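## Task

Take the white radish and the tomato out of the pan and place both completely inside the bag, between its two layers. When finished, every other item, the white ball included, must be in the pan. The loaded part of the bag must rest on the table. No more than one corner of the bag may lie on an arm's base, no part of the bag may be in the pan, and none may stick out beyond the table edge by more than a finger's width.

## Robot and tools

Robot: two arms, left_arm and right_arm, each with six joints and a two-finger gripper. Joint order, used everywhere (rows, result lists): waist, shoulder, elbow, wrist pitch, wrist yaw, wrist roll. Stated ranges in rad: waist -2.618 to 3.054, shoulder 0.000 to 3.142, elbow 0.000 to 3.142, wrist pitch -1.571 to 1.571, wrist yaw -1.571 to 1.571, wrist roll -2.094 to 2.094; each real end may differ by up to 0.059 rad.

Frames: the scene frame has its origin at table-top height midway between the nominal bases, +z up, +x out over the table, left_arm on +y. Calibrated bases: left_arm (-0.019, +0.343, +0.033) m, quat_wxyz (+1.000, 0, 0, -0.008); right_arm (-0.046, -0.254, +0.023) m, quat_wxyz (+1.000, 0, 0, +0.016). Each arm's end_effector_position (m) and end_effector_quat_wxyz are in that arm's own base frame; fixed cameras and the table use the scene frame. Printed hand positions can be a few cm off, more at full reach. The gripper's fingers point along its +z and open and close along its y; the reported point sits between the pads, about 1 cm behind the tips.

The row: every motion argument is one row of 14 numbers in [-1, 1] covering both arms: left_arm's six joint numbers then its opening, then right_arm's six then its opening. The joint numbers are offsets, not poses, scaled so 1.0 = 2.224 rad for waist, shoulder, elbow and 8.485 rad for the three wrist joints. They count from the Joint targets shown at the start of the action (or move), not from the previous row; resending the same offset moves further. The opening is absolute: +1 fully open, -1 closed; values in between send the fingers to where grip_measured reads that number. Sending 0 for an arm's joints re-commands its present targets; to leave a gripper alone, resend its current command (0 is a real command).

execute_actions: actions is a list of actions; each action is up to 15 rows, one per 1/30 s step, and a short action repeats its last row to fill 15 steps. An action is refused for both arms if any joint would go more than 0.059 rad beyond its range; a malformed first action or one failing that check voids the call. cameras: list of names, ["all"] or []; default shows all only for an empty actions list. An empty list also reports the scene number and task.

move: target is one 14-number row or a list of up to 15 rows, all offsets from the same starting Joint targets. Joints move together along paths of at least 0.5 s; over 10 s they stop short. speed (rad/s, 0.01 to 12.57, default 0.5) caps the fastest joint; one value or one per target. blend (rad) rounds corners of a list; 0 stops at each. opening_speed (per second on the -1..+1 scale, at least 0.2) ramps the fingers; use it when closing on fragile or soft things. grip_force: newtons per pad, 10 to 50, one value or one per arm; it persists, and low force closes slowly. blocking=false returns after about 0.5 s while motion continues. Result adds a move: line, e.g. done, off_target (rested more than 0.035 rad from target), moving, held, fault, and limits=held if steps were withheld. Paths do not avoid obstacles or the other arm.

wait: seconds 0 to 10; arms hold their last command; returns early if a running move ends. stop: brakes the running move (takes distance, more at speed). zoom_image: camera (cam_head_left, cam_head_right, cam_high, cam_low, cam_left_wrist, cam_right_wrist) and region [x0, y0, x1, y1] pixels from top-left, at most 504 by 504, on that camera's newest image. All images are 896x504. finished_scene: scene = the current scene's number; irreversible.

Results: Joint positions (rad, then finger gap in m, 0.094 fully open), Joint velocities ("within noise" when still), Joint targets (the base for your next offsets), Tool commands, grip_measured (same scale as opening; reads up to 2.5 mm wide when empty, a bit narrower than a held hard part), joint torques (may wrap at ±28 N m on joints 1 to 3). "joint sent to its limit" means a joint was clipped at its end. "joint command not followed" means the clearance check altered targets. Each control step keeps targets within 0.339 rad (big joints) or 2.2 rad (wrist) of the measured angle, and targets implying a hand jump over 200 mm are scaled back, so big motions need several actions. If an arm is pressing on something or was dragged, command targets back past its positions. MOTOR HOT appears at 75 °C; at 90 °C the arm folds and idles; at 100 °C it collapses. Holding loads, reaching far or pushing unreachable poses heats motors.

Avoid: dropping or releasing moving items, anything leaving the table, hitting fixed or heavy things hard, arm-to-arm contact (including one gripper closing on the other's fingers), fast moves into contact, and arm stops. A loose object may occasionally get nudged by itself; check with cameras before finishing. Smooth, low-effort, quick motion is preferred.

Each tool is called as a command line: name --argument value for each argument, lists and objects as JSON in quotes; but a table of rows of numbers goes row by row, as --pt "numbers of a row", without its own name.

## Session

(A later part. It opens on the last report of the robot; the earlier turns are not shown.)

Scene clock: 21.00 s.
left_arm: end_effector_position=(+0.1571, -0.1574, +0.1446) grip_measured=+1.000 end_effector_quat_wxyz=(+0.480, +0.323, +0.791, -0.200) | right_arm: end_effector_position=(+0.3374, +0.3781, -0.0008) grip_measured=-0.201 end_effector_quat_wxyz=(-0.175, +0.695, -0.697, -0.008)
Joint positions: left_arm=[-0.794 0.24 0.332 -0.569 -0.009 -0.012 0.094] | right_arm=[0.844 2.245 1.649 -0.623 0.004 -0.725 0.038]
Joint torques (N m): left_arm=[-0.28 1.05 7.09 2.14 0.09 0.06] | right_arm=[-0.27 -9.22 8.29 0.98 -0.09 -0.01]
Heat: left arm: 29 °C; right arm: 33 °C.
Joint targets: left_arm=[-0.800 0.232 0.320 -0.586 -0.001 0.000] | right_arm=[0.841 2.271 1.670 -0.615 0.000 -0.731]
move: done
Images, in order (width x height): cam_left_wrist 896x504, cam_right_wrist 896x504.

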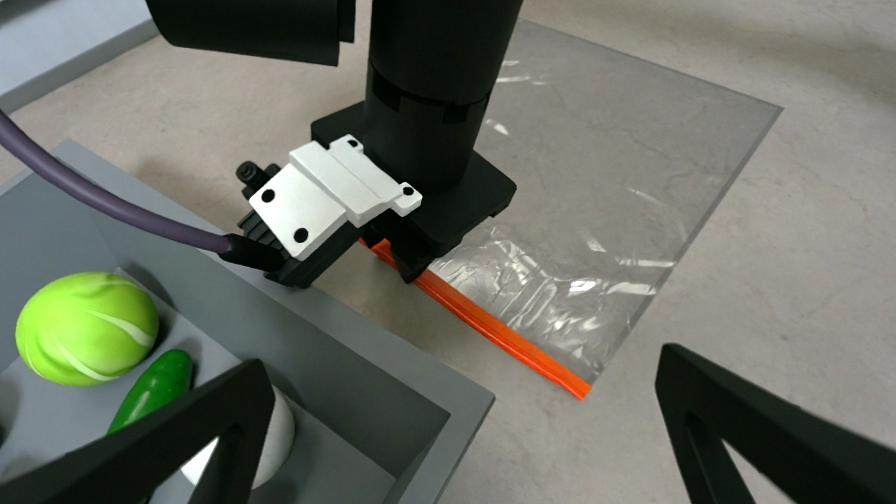

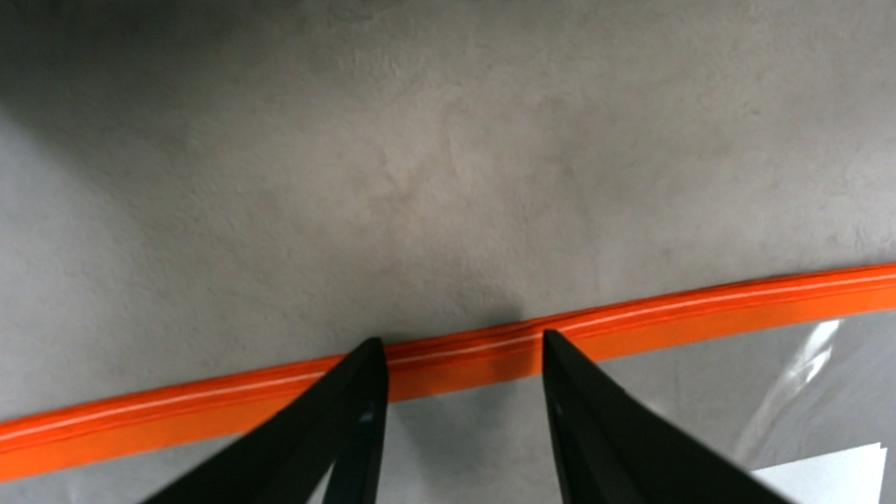

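move --target '[0,0,0,0,0,0,1,0,0,0,0,0,0,-1]' --opening_speed 0.6 --cameras '["cam_right_wrist","cam_left_wrist"]'

Scene clock: 22.67 s.
left_arm: end_effector_position=(+0.1571, -0.1574, +0.1446) grip_measured=+1.000 end_effector_quat_wxyz=(+0.480, +0.323, +0.791, -0.200) | right_arm: end_effector_position=(+0.3369, +0.3780, -0.0026) grip_measured=-0.991 end_effector_quat_wxyz=(-0.173, +0.696, -0.697, -0.009)
Joint positions: left_arm=[-0.794 0.24 0.332 -0.569 -0.009 -0.012 0.094] | right_arm=[0.844 2.249 1.649 -0.623 0.002 -0.725 0]
Joint torques (N m): left_arm=[-0.32 1.05 7.08 2.15 0.09 0.06] | right_arm=[-0.25 -9.66 8.28 0.97 -0.08 0]
Heat: left arm: 29 °C; right arm: 34 °C.
Joint targets: left_arm=[-0.800 0.232 0.320 -0.586 -0.001 0.000] | right_arm=[0.841 2.272 1.670 -0.615 0.000 -0.731]
move: done
Images, in order (width x height): cam_left_wrist 896x504, cam_right_wrist 896x504.

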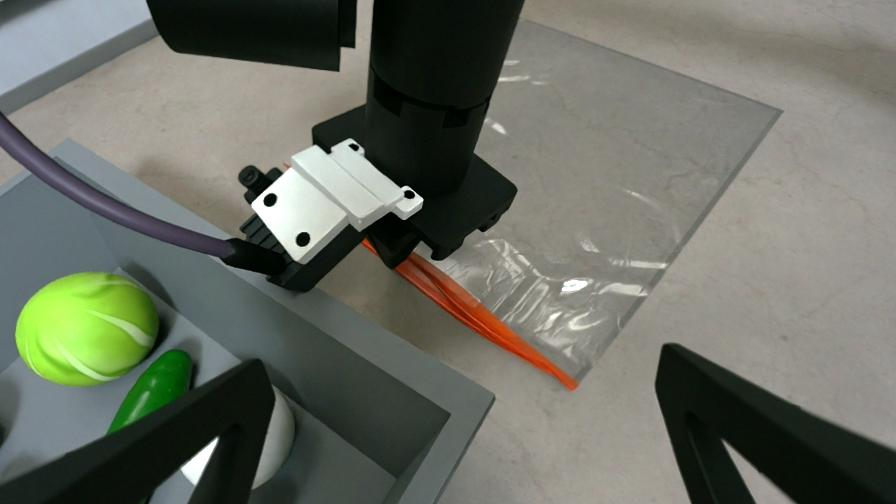

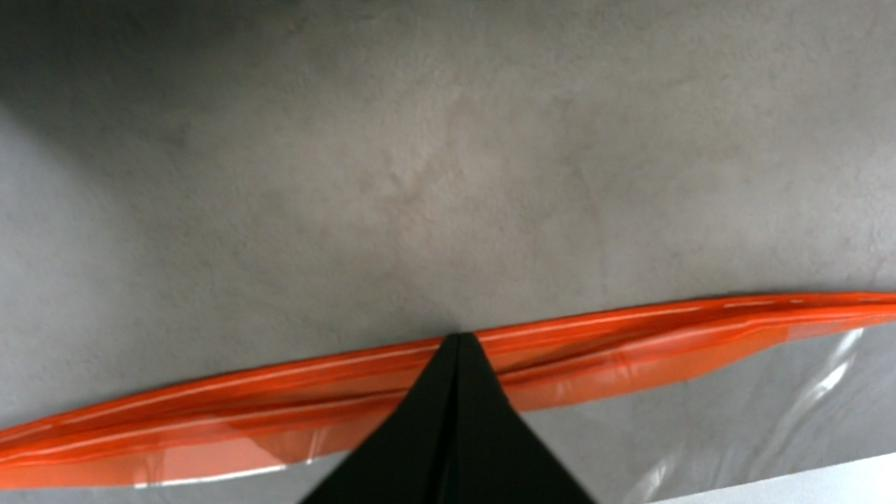

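move --target '[0,0,0,0,0,0,1,0,-0.0773,0.0346,-0.02,0,0,-1]' --speed 0.2 --cameras '["cam_right_wrist","cam_left_wrist","cam_high"]'

zoom_image --camera "cam_left_wrist" --region '[280, 130, 620, 400]'

Scene clock: 24.63 s.
left_arm: end_effector_position=(+0.1571, -0.1574, +0.1446) grip_measured=+1.000 end_effector_quat_wxyz=(+0.480, +0.323, +0.791, -0.200) | right_arm: end_effector_position=(+0.3330, +0.3737, +0.0577) grip_measured=-0.991 end_effector_quat_wxyz=(-0.182, +0.694, -0.696, -0.010)
Joint positions: left_arm=[-0.794 0.24 0.332 -0.569 -0.009 -0.012 0.094] | right_arm=[0.844 2.146 1.724 -0.783 0.002 -0.725 0]
Joint torques (N m): left_arm=[-0.31 1.07 7.05 2.15 0.09 0.06] | right_arm=[-0.24 -15.36 8.76 0.89 -0.08 -0.01]
Heat: left arm: 29 °C; right arm: 35 °C.
Joint targets: left_arm=[-0.800 0.232 0.320 -0.586 -0.001 0.000] | right_arm=[0.841 2.100 1.747 -0.784 0.000 -0.731]
move: off_target (right_arm); right_arm: the shoulder is farthest, 0.046 rad from its target
Images, in order (width x height): cam_high 896x504, cam_left_wrist 896x504, cam_right_wrist 896x504.

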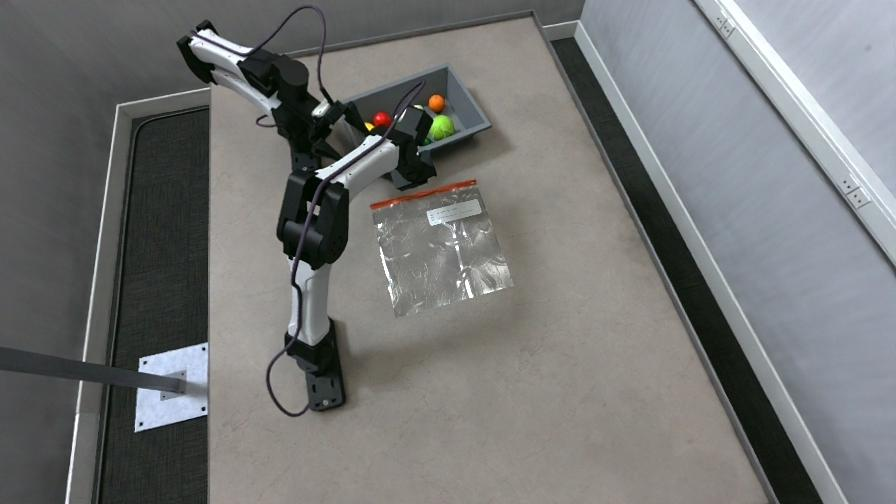

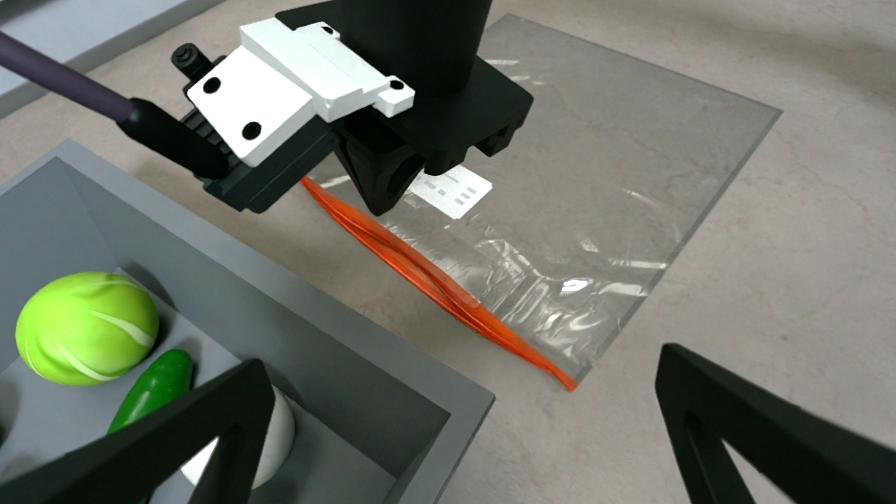

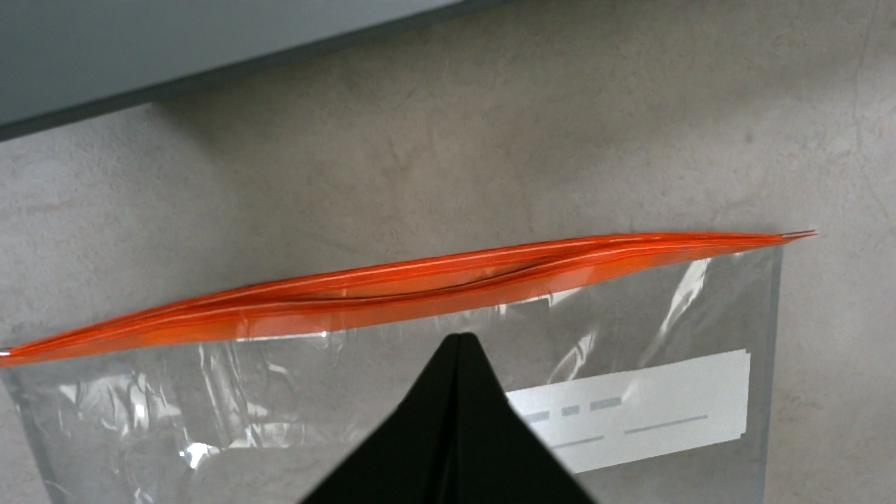

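Scaled by 1.482 from the camera's 896x504 image, which has a finer 1280x720 frame.

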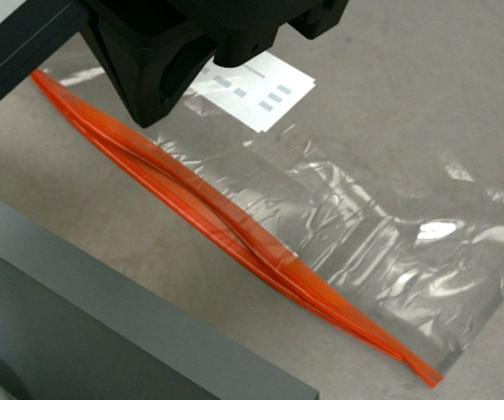

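move --pt "0 0 0 0 0 0 1 0 0.06 -0.0508 0.0207 0 0 0" --pt "0 0 0 0 0 0 1 0 0.0832 -0.0508 0.0207 0 0 0" --speed 0.15 --cameras '["cam_right_wrist"]'

move --target '[0,0,0,0,0,0,1,0,0,0,0,0,0,-1]' --opening_speed 0.8 --cameras '["cam_right_wrist","cam_left_wrist"]'

Scene clock: 27.57 s.
left_arm: end_effector_position=(+0.1571, -0.1574, +0.1446) grip_measured=+1.000 end_effector_quat_wxyz=(+0.480, +0.323, +0.791, -0.200) | right_arm: end_effector_position=(+0.3356, +0.3773, -0.0012) grip_measured=-0.001 end_effector_quat_wxyz=(-0.175, +0.695, -0.697, -0.011)
Joint positions: left_arm=[-0.794 0.24 0.332 -0.569 -0.009 -0.012 0.094] | right_arm=[0.844 2.238 1.636 -0.617 -0.001 -0.725 0.047]
Joint torques (N m): left_arm=[-0.28 1.02 7.04 2.15 0.09 0.05] | right_arm=[-0.24 -7.5 6.08 0.99 -0.06 0]
Heat: left arm: 30 °C; right arm: 36 °C.
Joint targets: left_arm=[-0.800 0.232 0.320 -0.586 -0.001 0.000] | right_arm=[0.841 2.285 1.634 -0.609 0.000 -0.731]
move: off_target (right_arm); right_arm: the shoulder is farthest, 0.047 rad from its target
Images, in order (width x height): cam_right_wrist 896x504.

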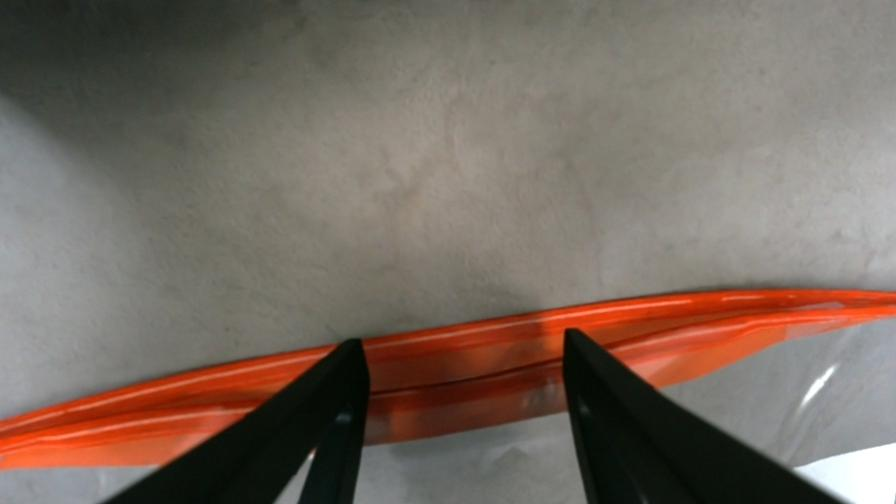

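Scene clock: 29.07 s.
left_arm: end_effector_position=(+0.1571, -0.1574, +0.1446) grip_measured=+1.000 end_effector_quat_wxyz=(+0.480, +0.323, +0.791, -0.200) | right_arm: end_effector_position=(+0.3345, +0.3802, -0.0052) grip_measured=-0.991 end_effector_quat_wxyz=(-0.175, +0.696, -0.696, -0.019)
Joint positions: left_arm=[-0.794 0.24 0.332 -0.569 -0.009 -0.012 0.094] | right_arm=[0.844 2.249 1.636 -0.605 -0.017 -0.725 0]
Joint torques (N m): left_arm=[-0.29 1.06 7.06 2.15 0.08 0.06] | right_arm=[-0.24 -8.49 6.05 0.83 0.09 -0.01]
Heat: left arm: 30 °C; right arm: 36 °C.
Joint targets: left_arm=[-0.800 0.232 0.320 -0.586 -0.001 0.000] | right_arm=[0.841 2.285 1.634 -0.609 0.000 -0.731]
move: off_target (right_arm); right_arm: the shoulder is farthest, 0.036 rad from its target
Images, in order (width x height): cam_left_wrist 896x504, cam_right_wrist 896x504.

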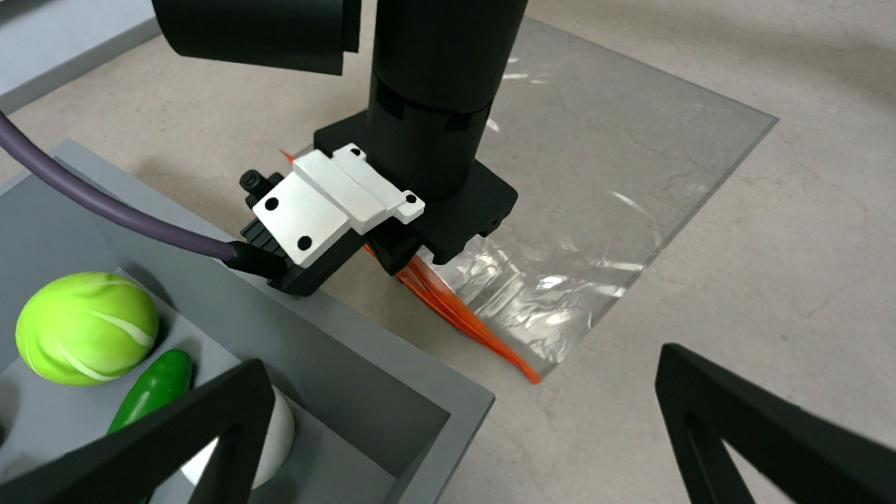

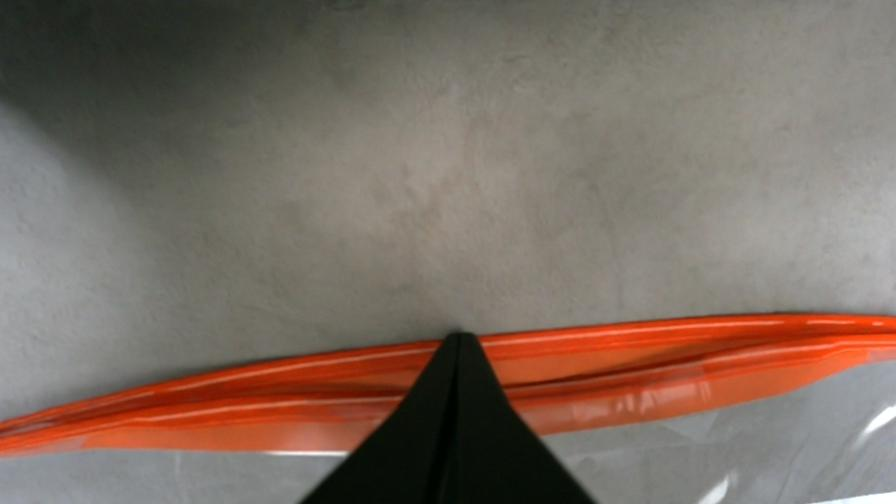

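move --pt "0 0 0 0 0 0 1 0 -0.0832 0.0508 -0.0207 0 0 -1" --pt "0 0 0 0 0 0 1 0 -0.0832 0.0508 -0.0207 0 0.1859 -0.35" --speed 0.5 --cameras '["cam_right_wrist","cam_left_wrist"]'

zoom_image --camera "cam_left_wrist" --region '[280, 130, 620, 400]'

Scene clock: 35.13 s.
left_arm: end_effector_position=(+0.1571, -0.1574, +0.1446) grip_measured=+1.000 end_effector_quat_wxyz=(+0.480, +0.323, +0.791, -0.200) | right_arm: end_effector_position=(+0.3332, +0.3765, +0.0661) grip_measured=-0.351 end_effector_quat_wxyz=(+0.124, -0.003, +0.982, +0.145)
Joint positions: left_arm=[-0.794 0.24 0.332 -0.569 -0.009 -0.012 0.094] | right_arm=[0.844 2.133 1.731 -0.784 -0.008 0.839 0.03]
Joint torques (N m): left_arm=[-0.25 1.02 7.05 2.15 0.09 0.06] | right_arm=[-0.27 -14.16 8.16 0.93 0.08 0.11]
Heat: left arm: 30 °C; right arm: 38 °C.
Joint targets: left_arm=[-0.800 0.232 0.320 -0.586 -0.001 0.000] | right_arm=[0.841 2.100 1.747 -0.784 0.000 0.846]
move: done
Images, in order (width x height): cam_left_wrist 896x504, cam_right_wrist 896x504.

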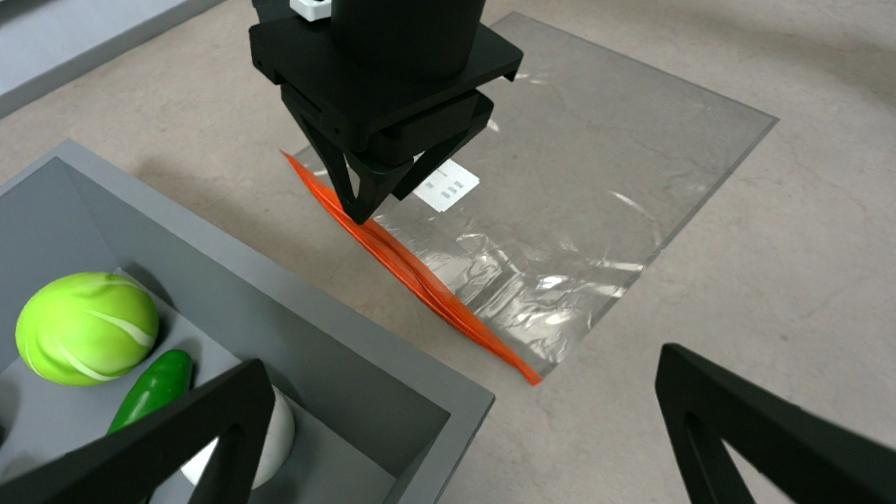

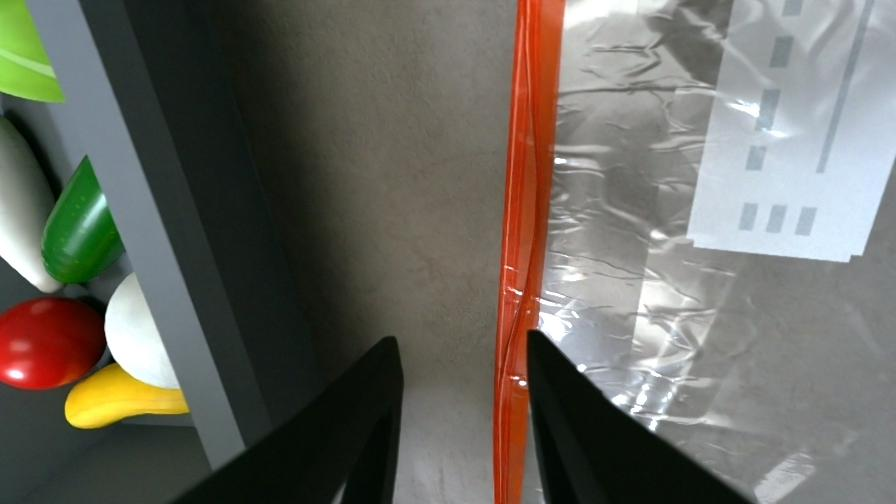

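Scaled by 1.482 from the camera's 896x504 image, which has a finer 1280x720 frame.

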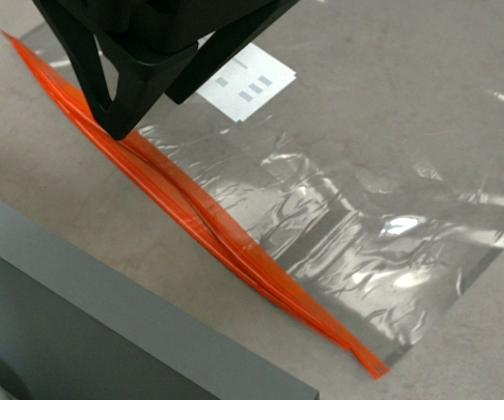

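zoom_image --camera "cam_right_wrist" --region '[440, 100, 640, 400]'

Scaled by 1.680 from the camera's 896x504 image, which has a finer 1280x720 frame.

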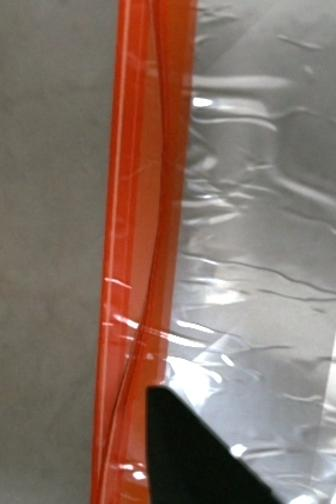

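move --target '[0,0,0,0,0,0,1,-0.0312,0.0832,0.0306,0.0022,0,-0.0083,-0.45]' --speed 0.3 --cameras '["cam_right_wrist","cam_left_wrist"]'

zoom_image --camera "cam_right_wrist" --region '[370, 150, 670, 450]'

Scene clock: 37.10 s.
left_arm: end_effector_position=(+0.1571, -0.1574, +0.1446) grip_measured=+1.000 end_effector_quat_wxyz=(+0.480, +0.323, +0.791, -0.200) | right_arm: end_effector_position=(+0.3635, +0.3574, +0.0170) grip_measured=-0.449 end_effector_quat_wxyz=(+0.105, +0.004, +0.988, +0.110)
Joint positions: left_arm=[-0.794 0.24 0.332 -0.569 -0.009 -0.012 0.094] | right_arm=[0.774 2.273 1.787 -0.779 -0.008 0.784 0.026]
Joint torques (N m): left_arm=[-0.29 1.06 7.08 2.15 0.1 0.06] | right_arm=[-0.27 -10.95 9.03 0.94 0.08 -0.04]
Heat: left arm: 30 °C; right arm: 38 °C.
Joint targets: left_arm=[-0.800 0.232 0.320 -0.586 -0.001 0.000] | right_arm=[0.771 2.285 1.815 -0.766 0.000 0.776]
move: done
Images, in order (width x height): cam_left_wrist 896x504, cam_right_wrist 896x504.

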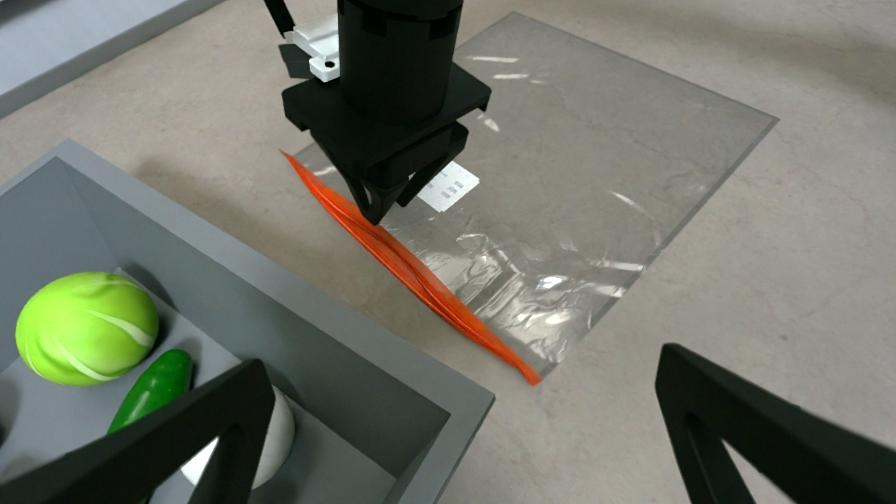

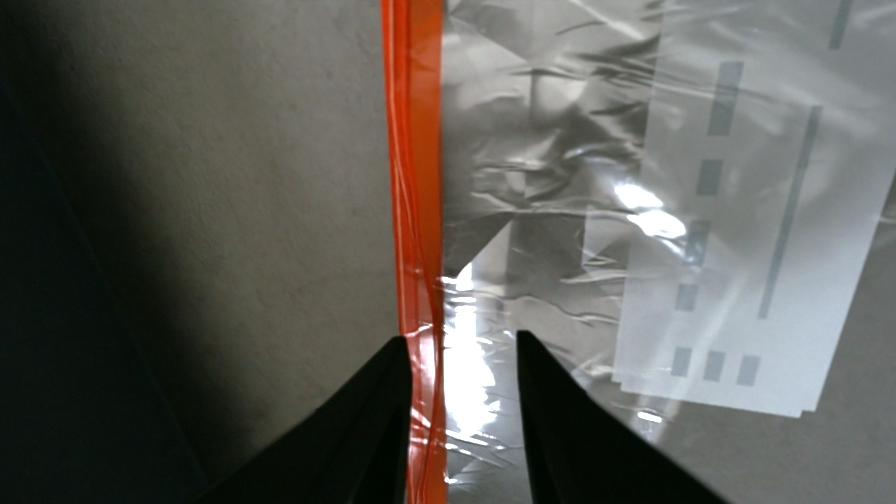

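Scaled by 1.680 from the camera's 896x504 image, which has a finer 1280x720 frame.

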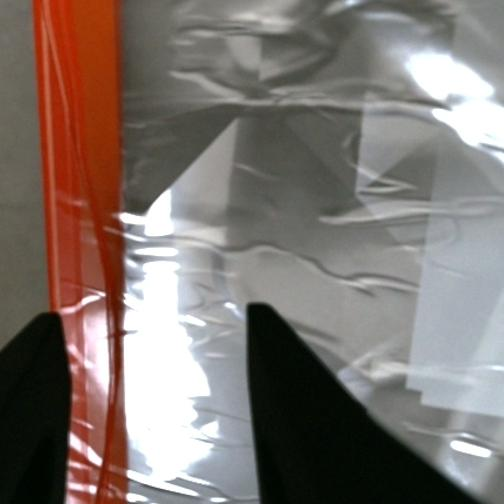

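move --target '[0,0,0,0,0,0,1,0.0085,0.0067,-0.0517,0.0125,0,0.0017,-0.45]' --speed 0.2 --cameras '["cam_right_wrist"]'

zoom_image --camera "cam_right_wrist" --region '[370, 150, 670, 450]'

Scene clock: 38.60 s.
left_arm: end_effector_position=(+0.1571, -0.1574, +0.1446) grip_measured=+1.000 end_effector_quat_wxyz=(+0.480, +0.323, +0.791, -0.200) | right_arm: end_effector_position=(+0.3608, +0.3607, -0.0020) grip_measured=-0.449 end_effector_quat_wxyz=(+0.113, +0.000, +0.987, +0.117)
Joint positions: left_arm=[-0.794 0.24 0.332 -0.569 -0.009 -0.012 0.094] | right_arm=[0.783 2.279 1.712 -0.676 -0.006 0.784 0.026]
Joint torques (N m): left_arm=[-0.29 1.05 7.05 2.15 0.08 0.06] | right_arm=[0.68 -9.96 5.22 1 0.06 0.1]
Heat: left arm: 30 °C; right arm: 38 °C.
Joint targets: left_arm=[-0.800 0.232 0.320 -0.586 -0.001 0.000] | right_arm=[0.790 2.300 1.700 -0.659 0.000 0.790]
move: done
Images, in order (width x height): cam_right_wrist 896x504.

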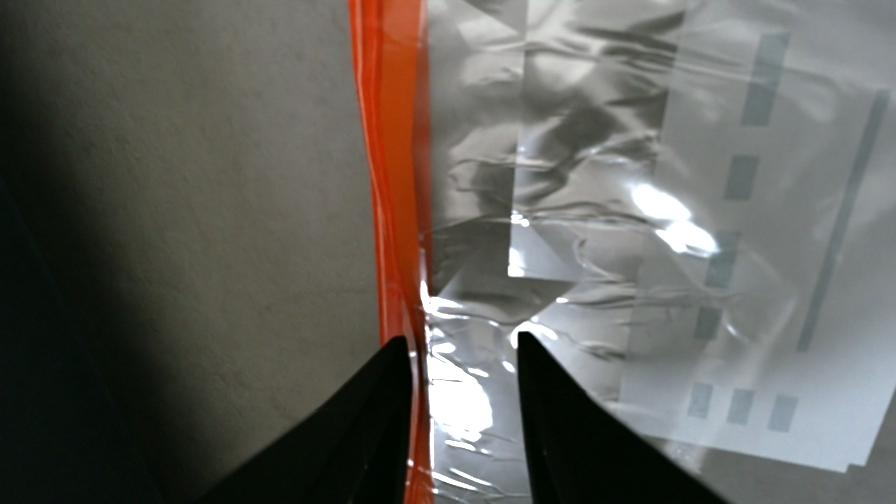

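Scaled by 1.680 from the camera's 896x504 image, which has a finer 1280x720 frame.

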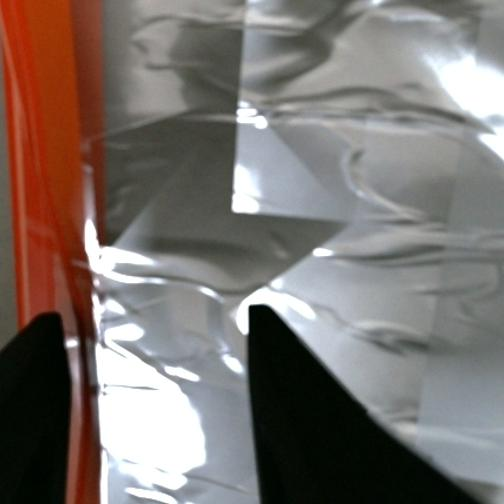

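move --target '[0,0,0,0,0,0,1,0,0,0,0,0,0,-1]' --opening_speed 0.6 --cameras '["cam_right_wrist"]'

move --target '[0,0,0,0,0,0,1,0,-0.088,0.04,-0.018,0,0,-1]' --speed 0.2 --cameras '["cam_right_wrist","cam_left_wrist","cam_high"]'

zoom_image --camera "cam_left_wrist" --region '[260, 100, 620, 400]'

Scene clock: 40.03 s.
left_arm: end_effector_position=(+0.1571, -0.1574, +0.1446) grip_measured=+1.000 end_effector_quat_wxyz=(+0.480, +0.323, +0.791, -0.200) | right_arm: end_effector_position=(+0.3601, +0.3598, -0.0038) grip_measured=-0.988 end_effector_quat_wxyz=(+0.113, +0.000, +0.987, +0.116)
Joint positions: left_arm=[-0.794 0.24 0.332 -0.569 -0.009 -0.012 0.094] | right_arm=[0.783 2.279 1.705 -0.673 -0.005 0.784 0.001]
Joint torques (N m): left_arm=[-0.28 1.06 7.06 2.14 0.09 0.06] | right_arm=[0.66 -10.09 5.83 0.97 0.06 0.1]
Heat: left arm: 30 °C; right arm: 38 °C.
Joint targets: left_arm=[-0.800 0.232 0.320 -0.586 -0.001 0.000] | right_arm=[0.790 2.300 1.700 -0.659 0.000 0.790]
move: done
Images, in order (width x height): cam_right_wrist 896x504.

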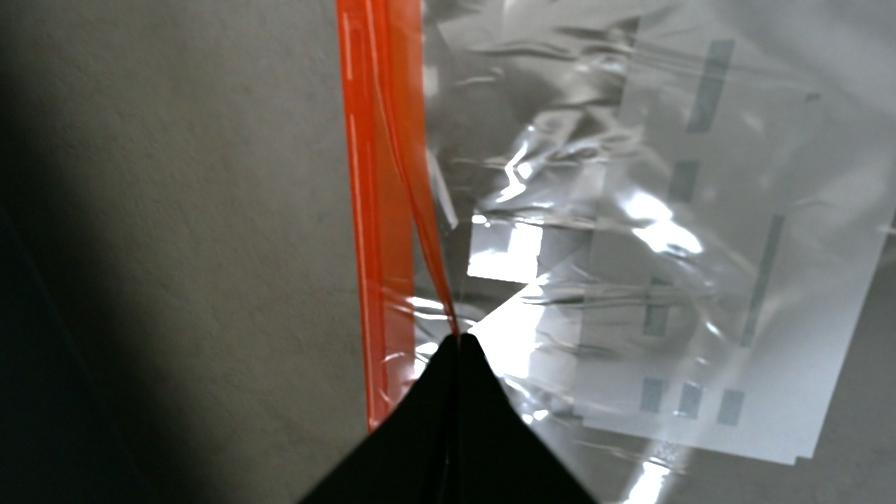

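Scene clock: 41.63 s.
left_arm: end_effector_position=(+0.1571, -0.1574, +0.1446) grip_measured=+1.000 end_effector_quat_wxyz=(+0.480, +0.323, +0.791, -0.200) | right_arm: end_effector_position=(+0.3569, +0.3566, +0.0651) grip_measured=-0.988 end_effector_quat_wxyz=(+0.129, +0.000, +0.983, +0.132)
Joint positions: left_arm=[-0.794 0.24 0.332 -0.569 -0.009 -0.012 0.094] | right_arm=[0.783 2.154 1.764 -0.811 -0.005 0.784 0.001]
Joint torques (N m): left_arm=[-0.34 1.05 7.09 2.15 0.09 0.05] | right_arm=[0.68 -15.72 8.95 0.86 0.06 0.1]
Heat: left arm: 30 °C; right arm: 39 °C.
Joint targets: left_arm=[-0.800 0.232 0.320 -0.586 -0.001 0.000] | right_arm=[0.790 2.104 1.789 -0.812 0.000 0.790]
move: off_target (right_arm); right_arm: the shoulder is farthest, 0.050 rad from its target
Images, in order (width x height): cam_high 896x504, cam_left_wrist 896x504, cam_right_wrist 896x504.

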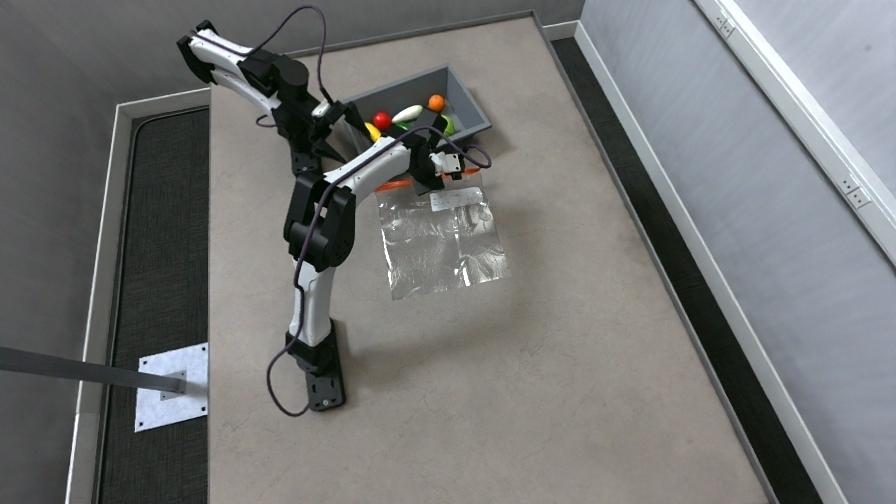

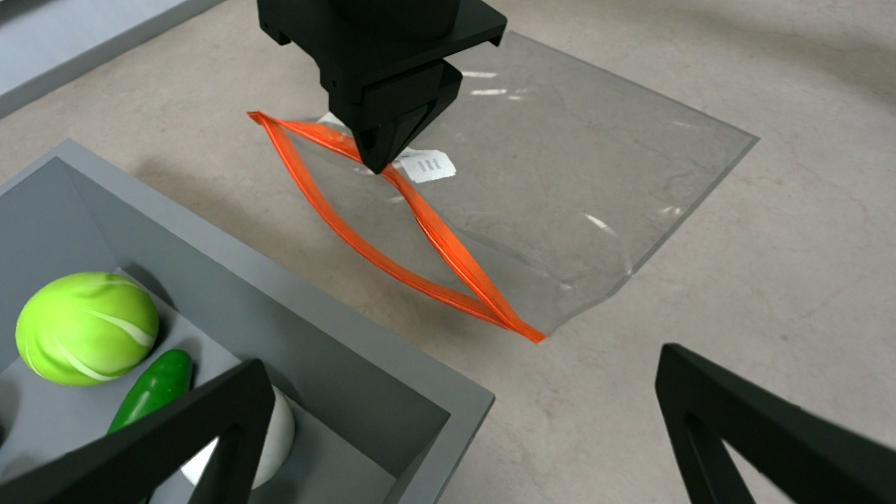

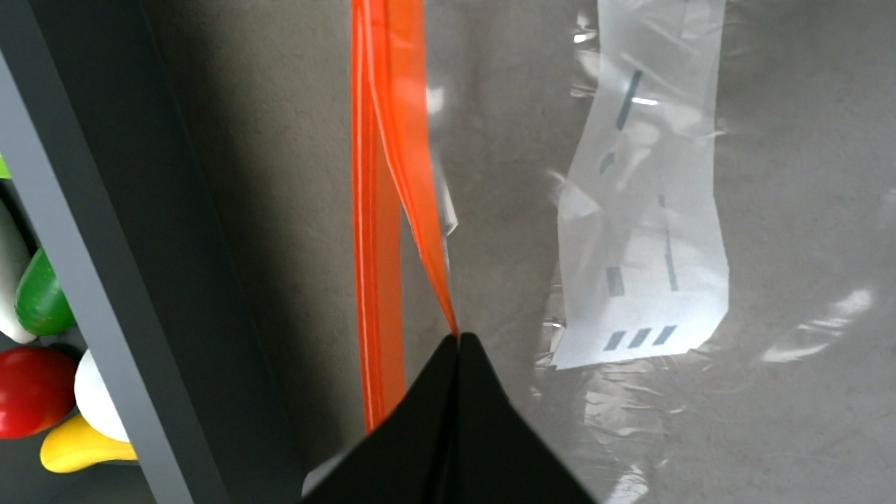

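Scaled by 1.400 from the camera's 896x504 image, which has a finer 1280x720 frame.

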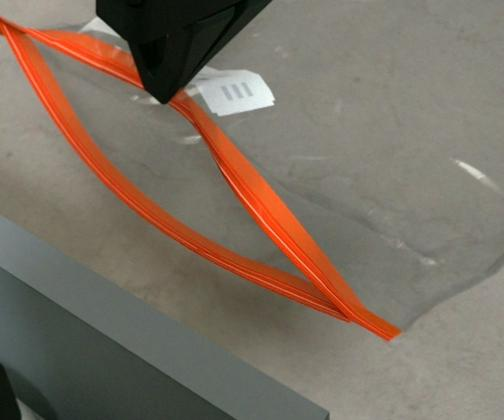

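move --target '[0.4047,0.475,0.3586,-0.0758,0,0,1,0,0,0,0,0,0,-1]' --speed 1 --cameras '["cam_left_wrist","cam_high","cam_head_left"]'

Scene clock: 44.50 s.
left_arm: end_effector_position=(+0.2370, +0.0238, +0.1355) grip_measured=+1.000 end_effector_quat_wxyz=(+0.084, -0.053, +0.995, +0.007) | right_arm: end_effector_position=(+0.3568, +0.3565, +0.0650) grip_measured=-0.988 end_effector_quat_wxyz=(+0.128, +0.000, +0.983, +0.131)
Joint positions: left_arm=[0.095 1.282 1.095 -1.216 -0.007 -0.011 0.094] | right_arm=[0.783 2.154 1.764 -0.812 -0.005 0.784 0.001]
Joint torques (N m): left_arm=[0.59 -3.28 9.48 0.64 0.06 0.05] | right_arm=[0.68 -15.71 8.95 0.9 0.06 0.11]
Heat: left arm: 30 °C; right arm: 41 °C.
Joint targets: left_arm=[0.100 1.289 1.117 -1.229 -0.001 0.000] | right_arm=[0.790 2.104 1.789 -0.812 0.000 0.790]
move: off_target (right_arm); right_arm: the shoulder is farthest, 0.050 rad from its target
Images, in order (width x height): cam_head_left 896x504, cam_high 896x504, cam_left_wrist 896x504.

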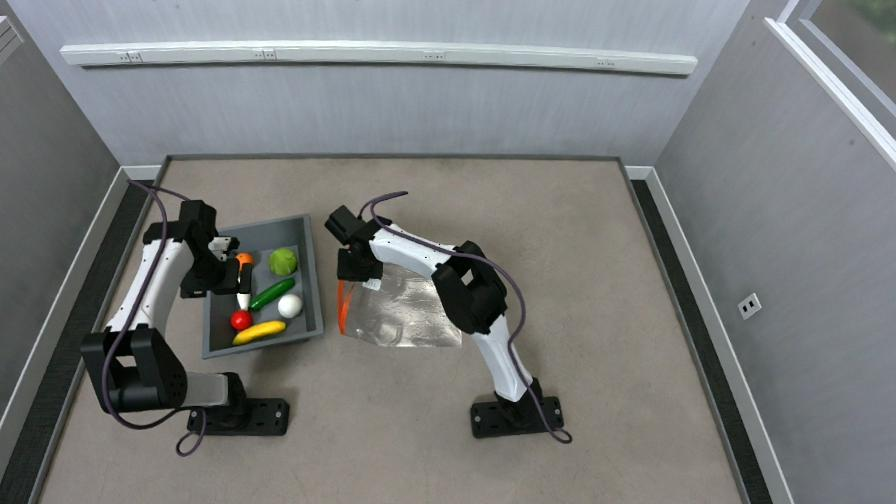

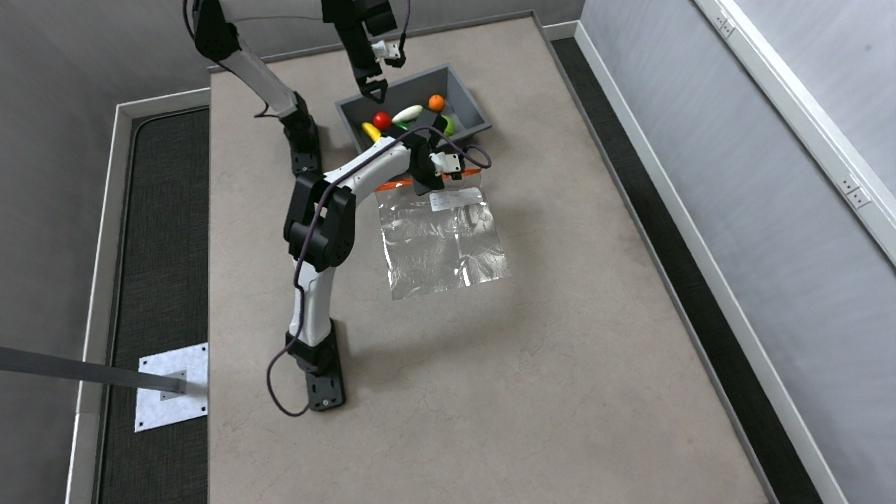

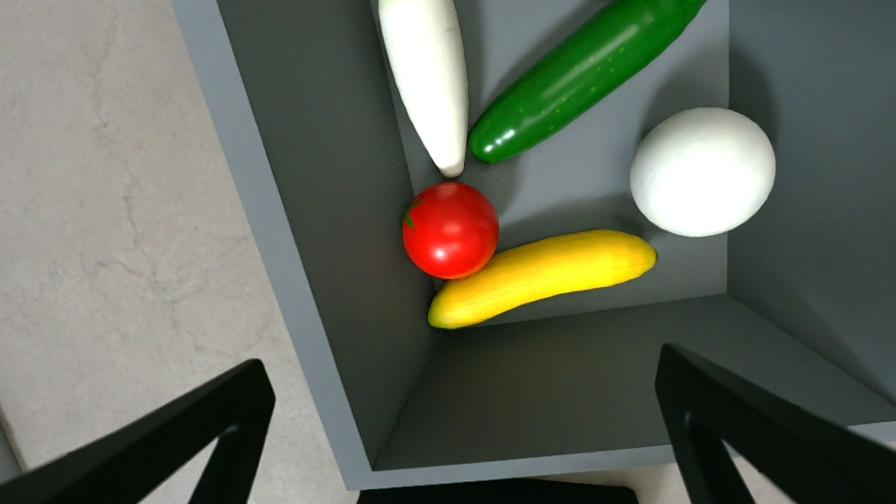

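move --pt "0.0063 0 0 0 0 -0.1025 0.6 0 0 0 0 0 0 -1" --pt "0.0063 0.0773 -0.0881 0.0323 0 -0.1025 0.6 0 0 0 0 0 0 -1" --speed 0.8 --blend 0.05 --cameras '["cam_left_wrist","cam_high","cam_head_left"]'

Scene clock: 55.33 s.
left_arm: end_effector_position=(+0.2490, +0.0280, +0.0566) grip_measured=+0.602 end_effector_quat_wxyz=(+0.037, -0.463, +0.885, -0.011) | right_arm: end_effector_position=(+0.3568, +0.3565, +0.0650) grip_measured=-0.988 end_effector_quat_wxyz=(+0.128, +0.000, +0.983, +0.131)
Joint positions: left_arm=[0.107 1.457 0.927 -0.965 -0.007 -0.857 0.075] | right_arm=[0.783 2.154 1.764 -0.812 -0.005 0.784 0.001]
Joint torques (N m): left_arm=[0.75 -4.63 6.27 0.68 0.01 -0.15] | right_arm=[0.68 -15.69 8.98 0.9 0.06 0.1]
Heat: left arm: 31 °C; right arm: 47 °C.
Joint targets: left_arm=[0.114 1.461 0.921 -0.955 -0.001 -0.870] | right_arm=[0.790 2.104 1.789 -0.812 0.000 0.790]
move: off_target (right_arm); right_arm: the shoulder is farthest, 0.050 rad from its target
Images, in order (width x height): cam_head_left 896x504, cam_high 896x504, cam_left_wrist 896x504.

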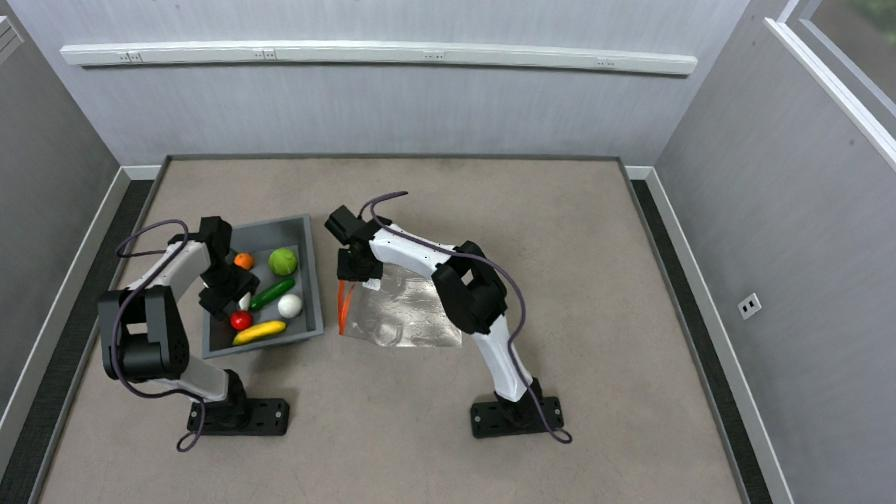

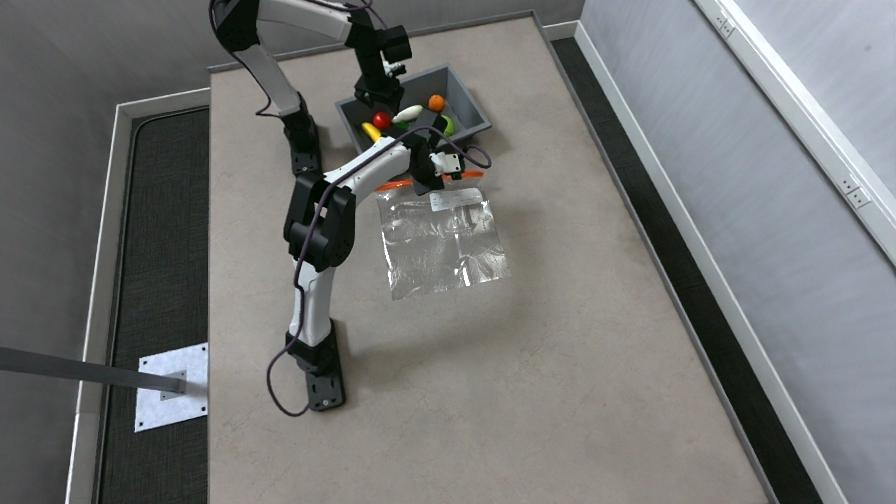

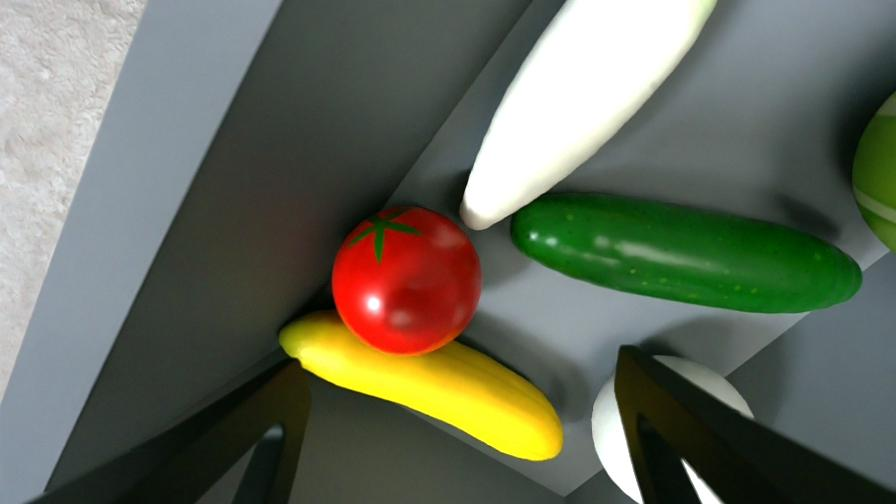

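move --pt "0.0198 0 -0.016 0.004 0 0 0.4 0 0 0 0 0 0 -1" --pt "0.0198 0.0238 -0.0805 0.0265 0 0 0.4 0 0 0 0 0 0 -1" --speed 0.3 --blend 0.02 --cameras '["cam_left_wrist"]'

Scene clock: 57.83 s.
left_arm: end_effector_position=(+0.2392, +0.0377, +0.0076) grip_measured=+0.401 end_effector_quat_wxyz=(+0.039, -0.485, +0.874, -0.012) | right_arm: end_effector_position=(+0.3568, +0.3565, +0.0650) grip_measured=-0.988 end_effector_quat_wxyz=(+0.128, +0.000, +0.983, +0.131)
Joint positions: left_arm=[0.153 1.499 0.754 -0.743 -0.005 -0.86 0.066] | right_arm=[0.783 2.154 1.764 -0.812 -0.005 0.784 0.001]
Joint torques (N m): left_arm=[0.61 -3.81 5.19 0.72 0 -0.14] | right_arm=[0.69 -15.73 8.96 0.9 0.06 0.1]
Heat: left arm: 31 °C; right arm: 48 °C.
Joint targets: left_arm=[0.158 1.514 0.742 -0.730 -0.001 -0.870] | right_arm=[0.790 2.104 1.789 -0.812 0.000 0.790]
move: off_target (right_arm); right_arm: the shoulder is farthest, 0.050 rad from its target
Images, in order (width x height): cam_left_wrist 896x504.

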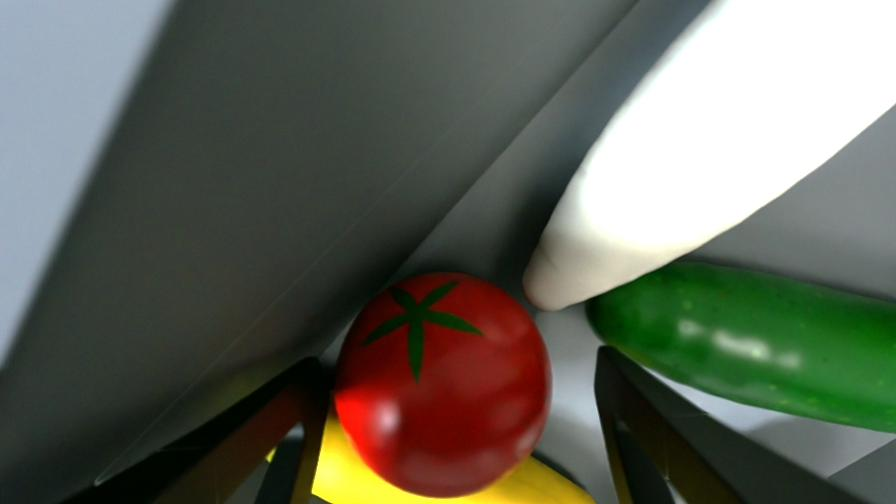

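move --target '[0,0,0,0,0,0,0.0,0,0,0,0,0,0,-1]' --grip_force '[15,50]' --opening_speed 0.5 --cameras '["cam_left_wrist"]'

Scene clock: 60.30 s.
left_arm: end_effector_position=(+0.2401, +0.0379, +0.0076) grip_measured=+0.015 end_effector_quat_wxyz=(+0.041, -0.485, +0.874, -0.012) | right_arm: end_effector_position=(+0.3568, +0.3565, +0.0650) grip_measured=-0.988 end_effector_quat_wxyz=(+0.128, +0.000, +0.983, +0.131)
Joint positions: left_arm=[0.153 1.499 0.754 -0.74 -0.005 -0.86 0.048] | right_arm=[0.783 2.154 1.764 -0.812 -0.005 0.784 0.001]
Joint torques (N m): left_arm=[0.64 -3.79 5.24 0.71 -0.01 -0.12] | right_arm=[0.7 -15.71 8.95 0.9 0.06 0.1]
Heat: left arm: 30 °C; right arm: 50 °C.
Joint targets: left_arm=[0.158 1.514 0.742 -0.730 -0.001 -0.870] | right_arm=[0.790 2.104 1.789 -0.812 0.000 0.790]
grip_force (N): 15, 50
move: off_target (right_arm); right_arm: the shoulder is farthest, 0.050 rad from its target
Images, in order (width x height): cam_left_wrist 896x504.

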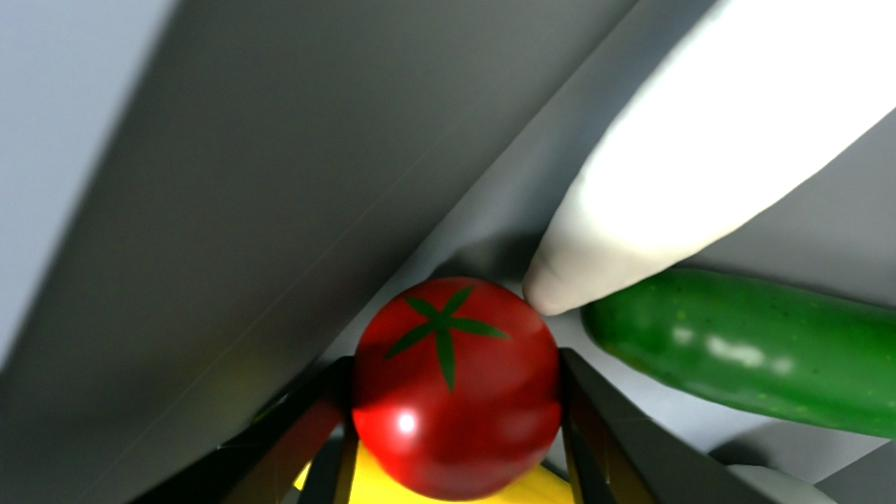

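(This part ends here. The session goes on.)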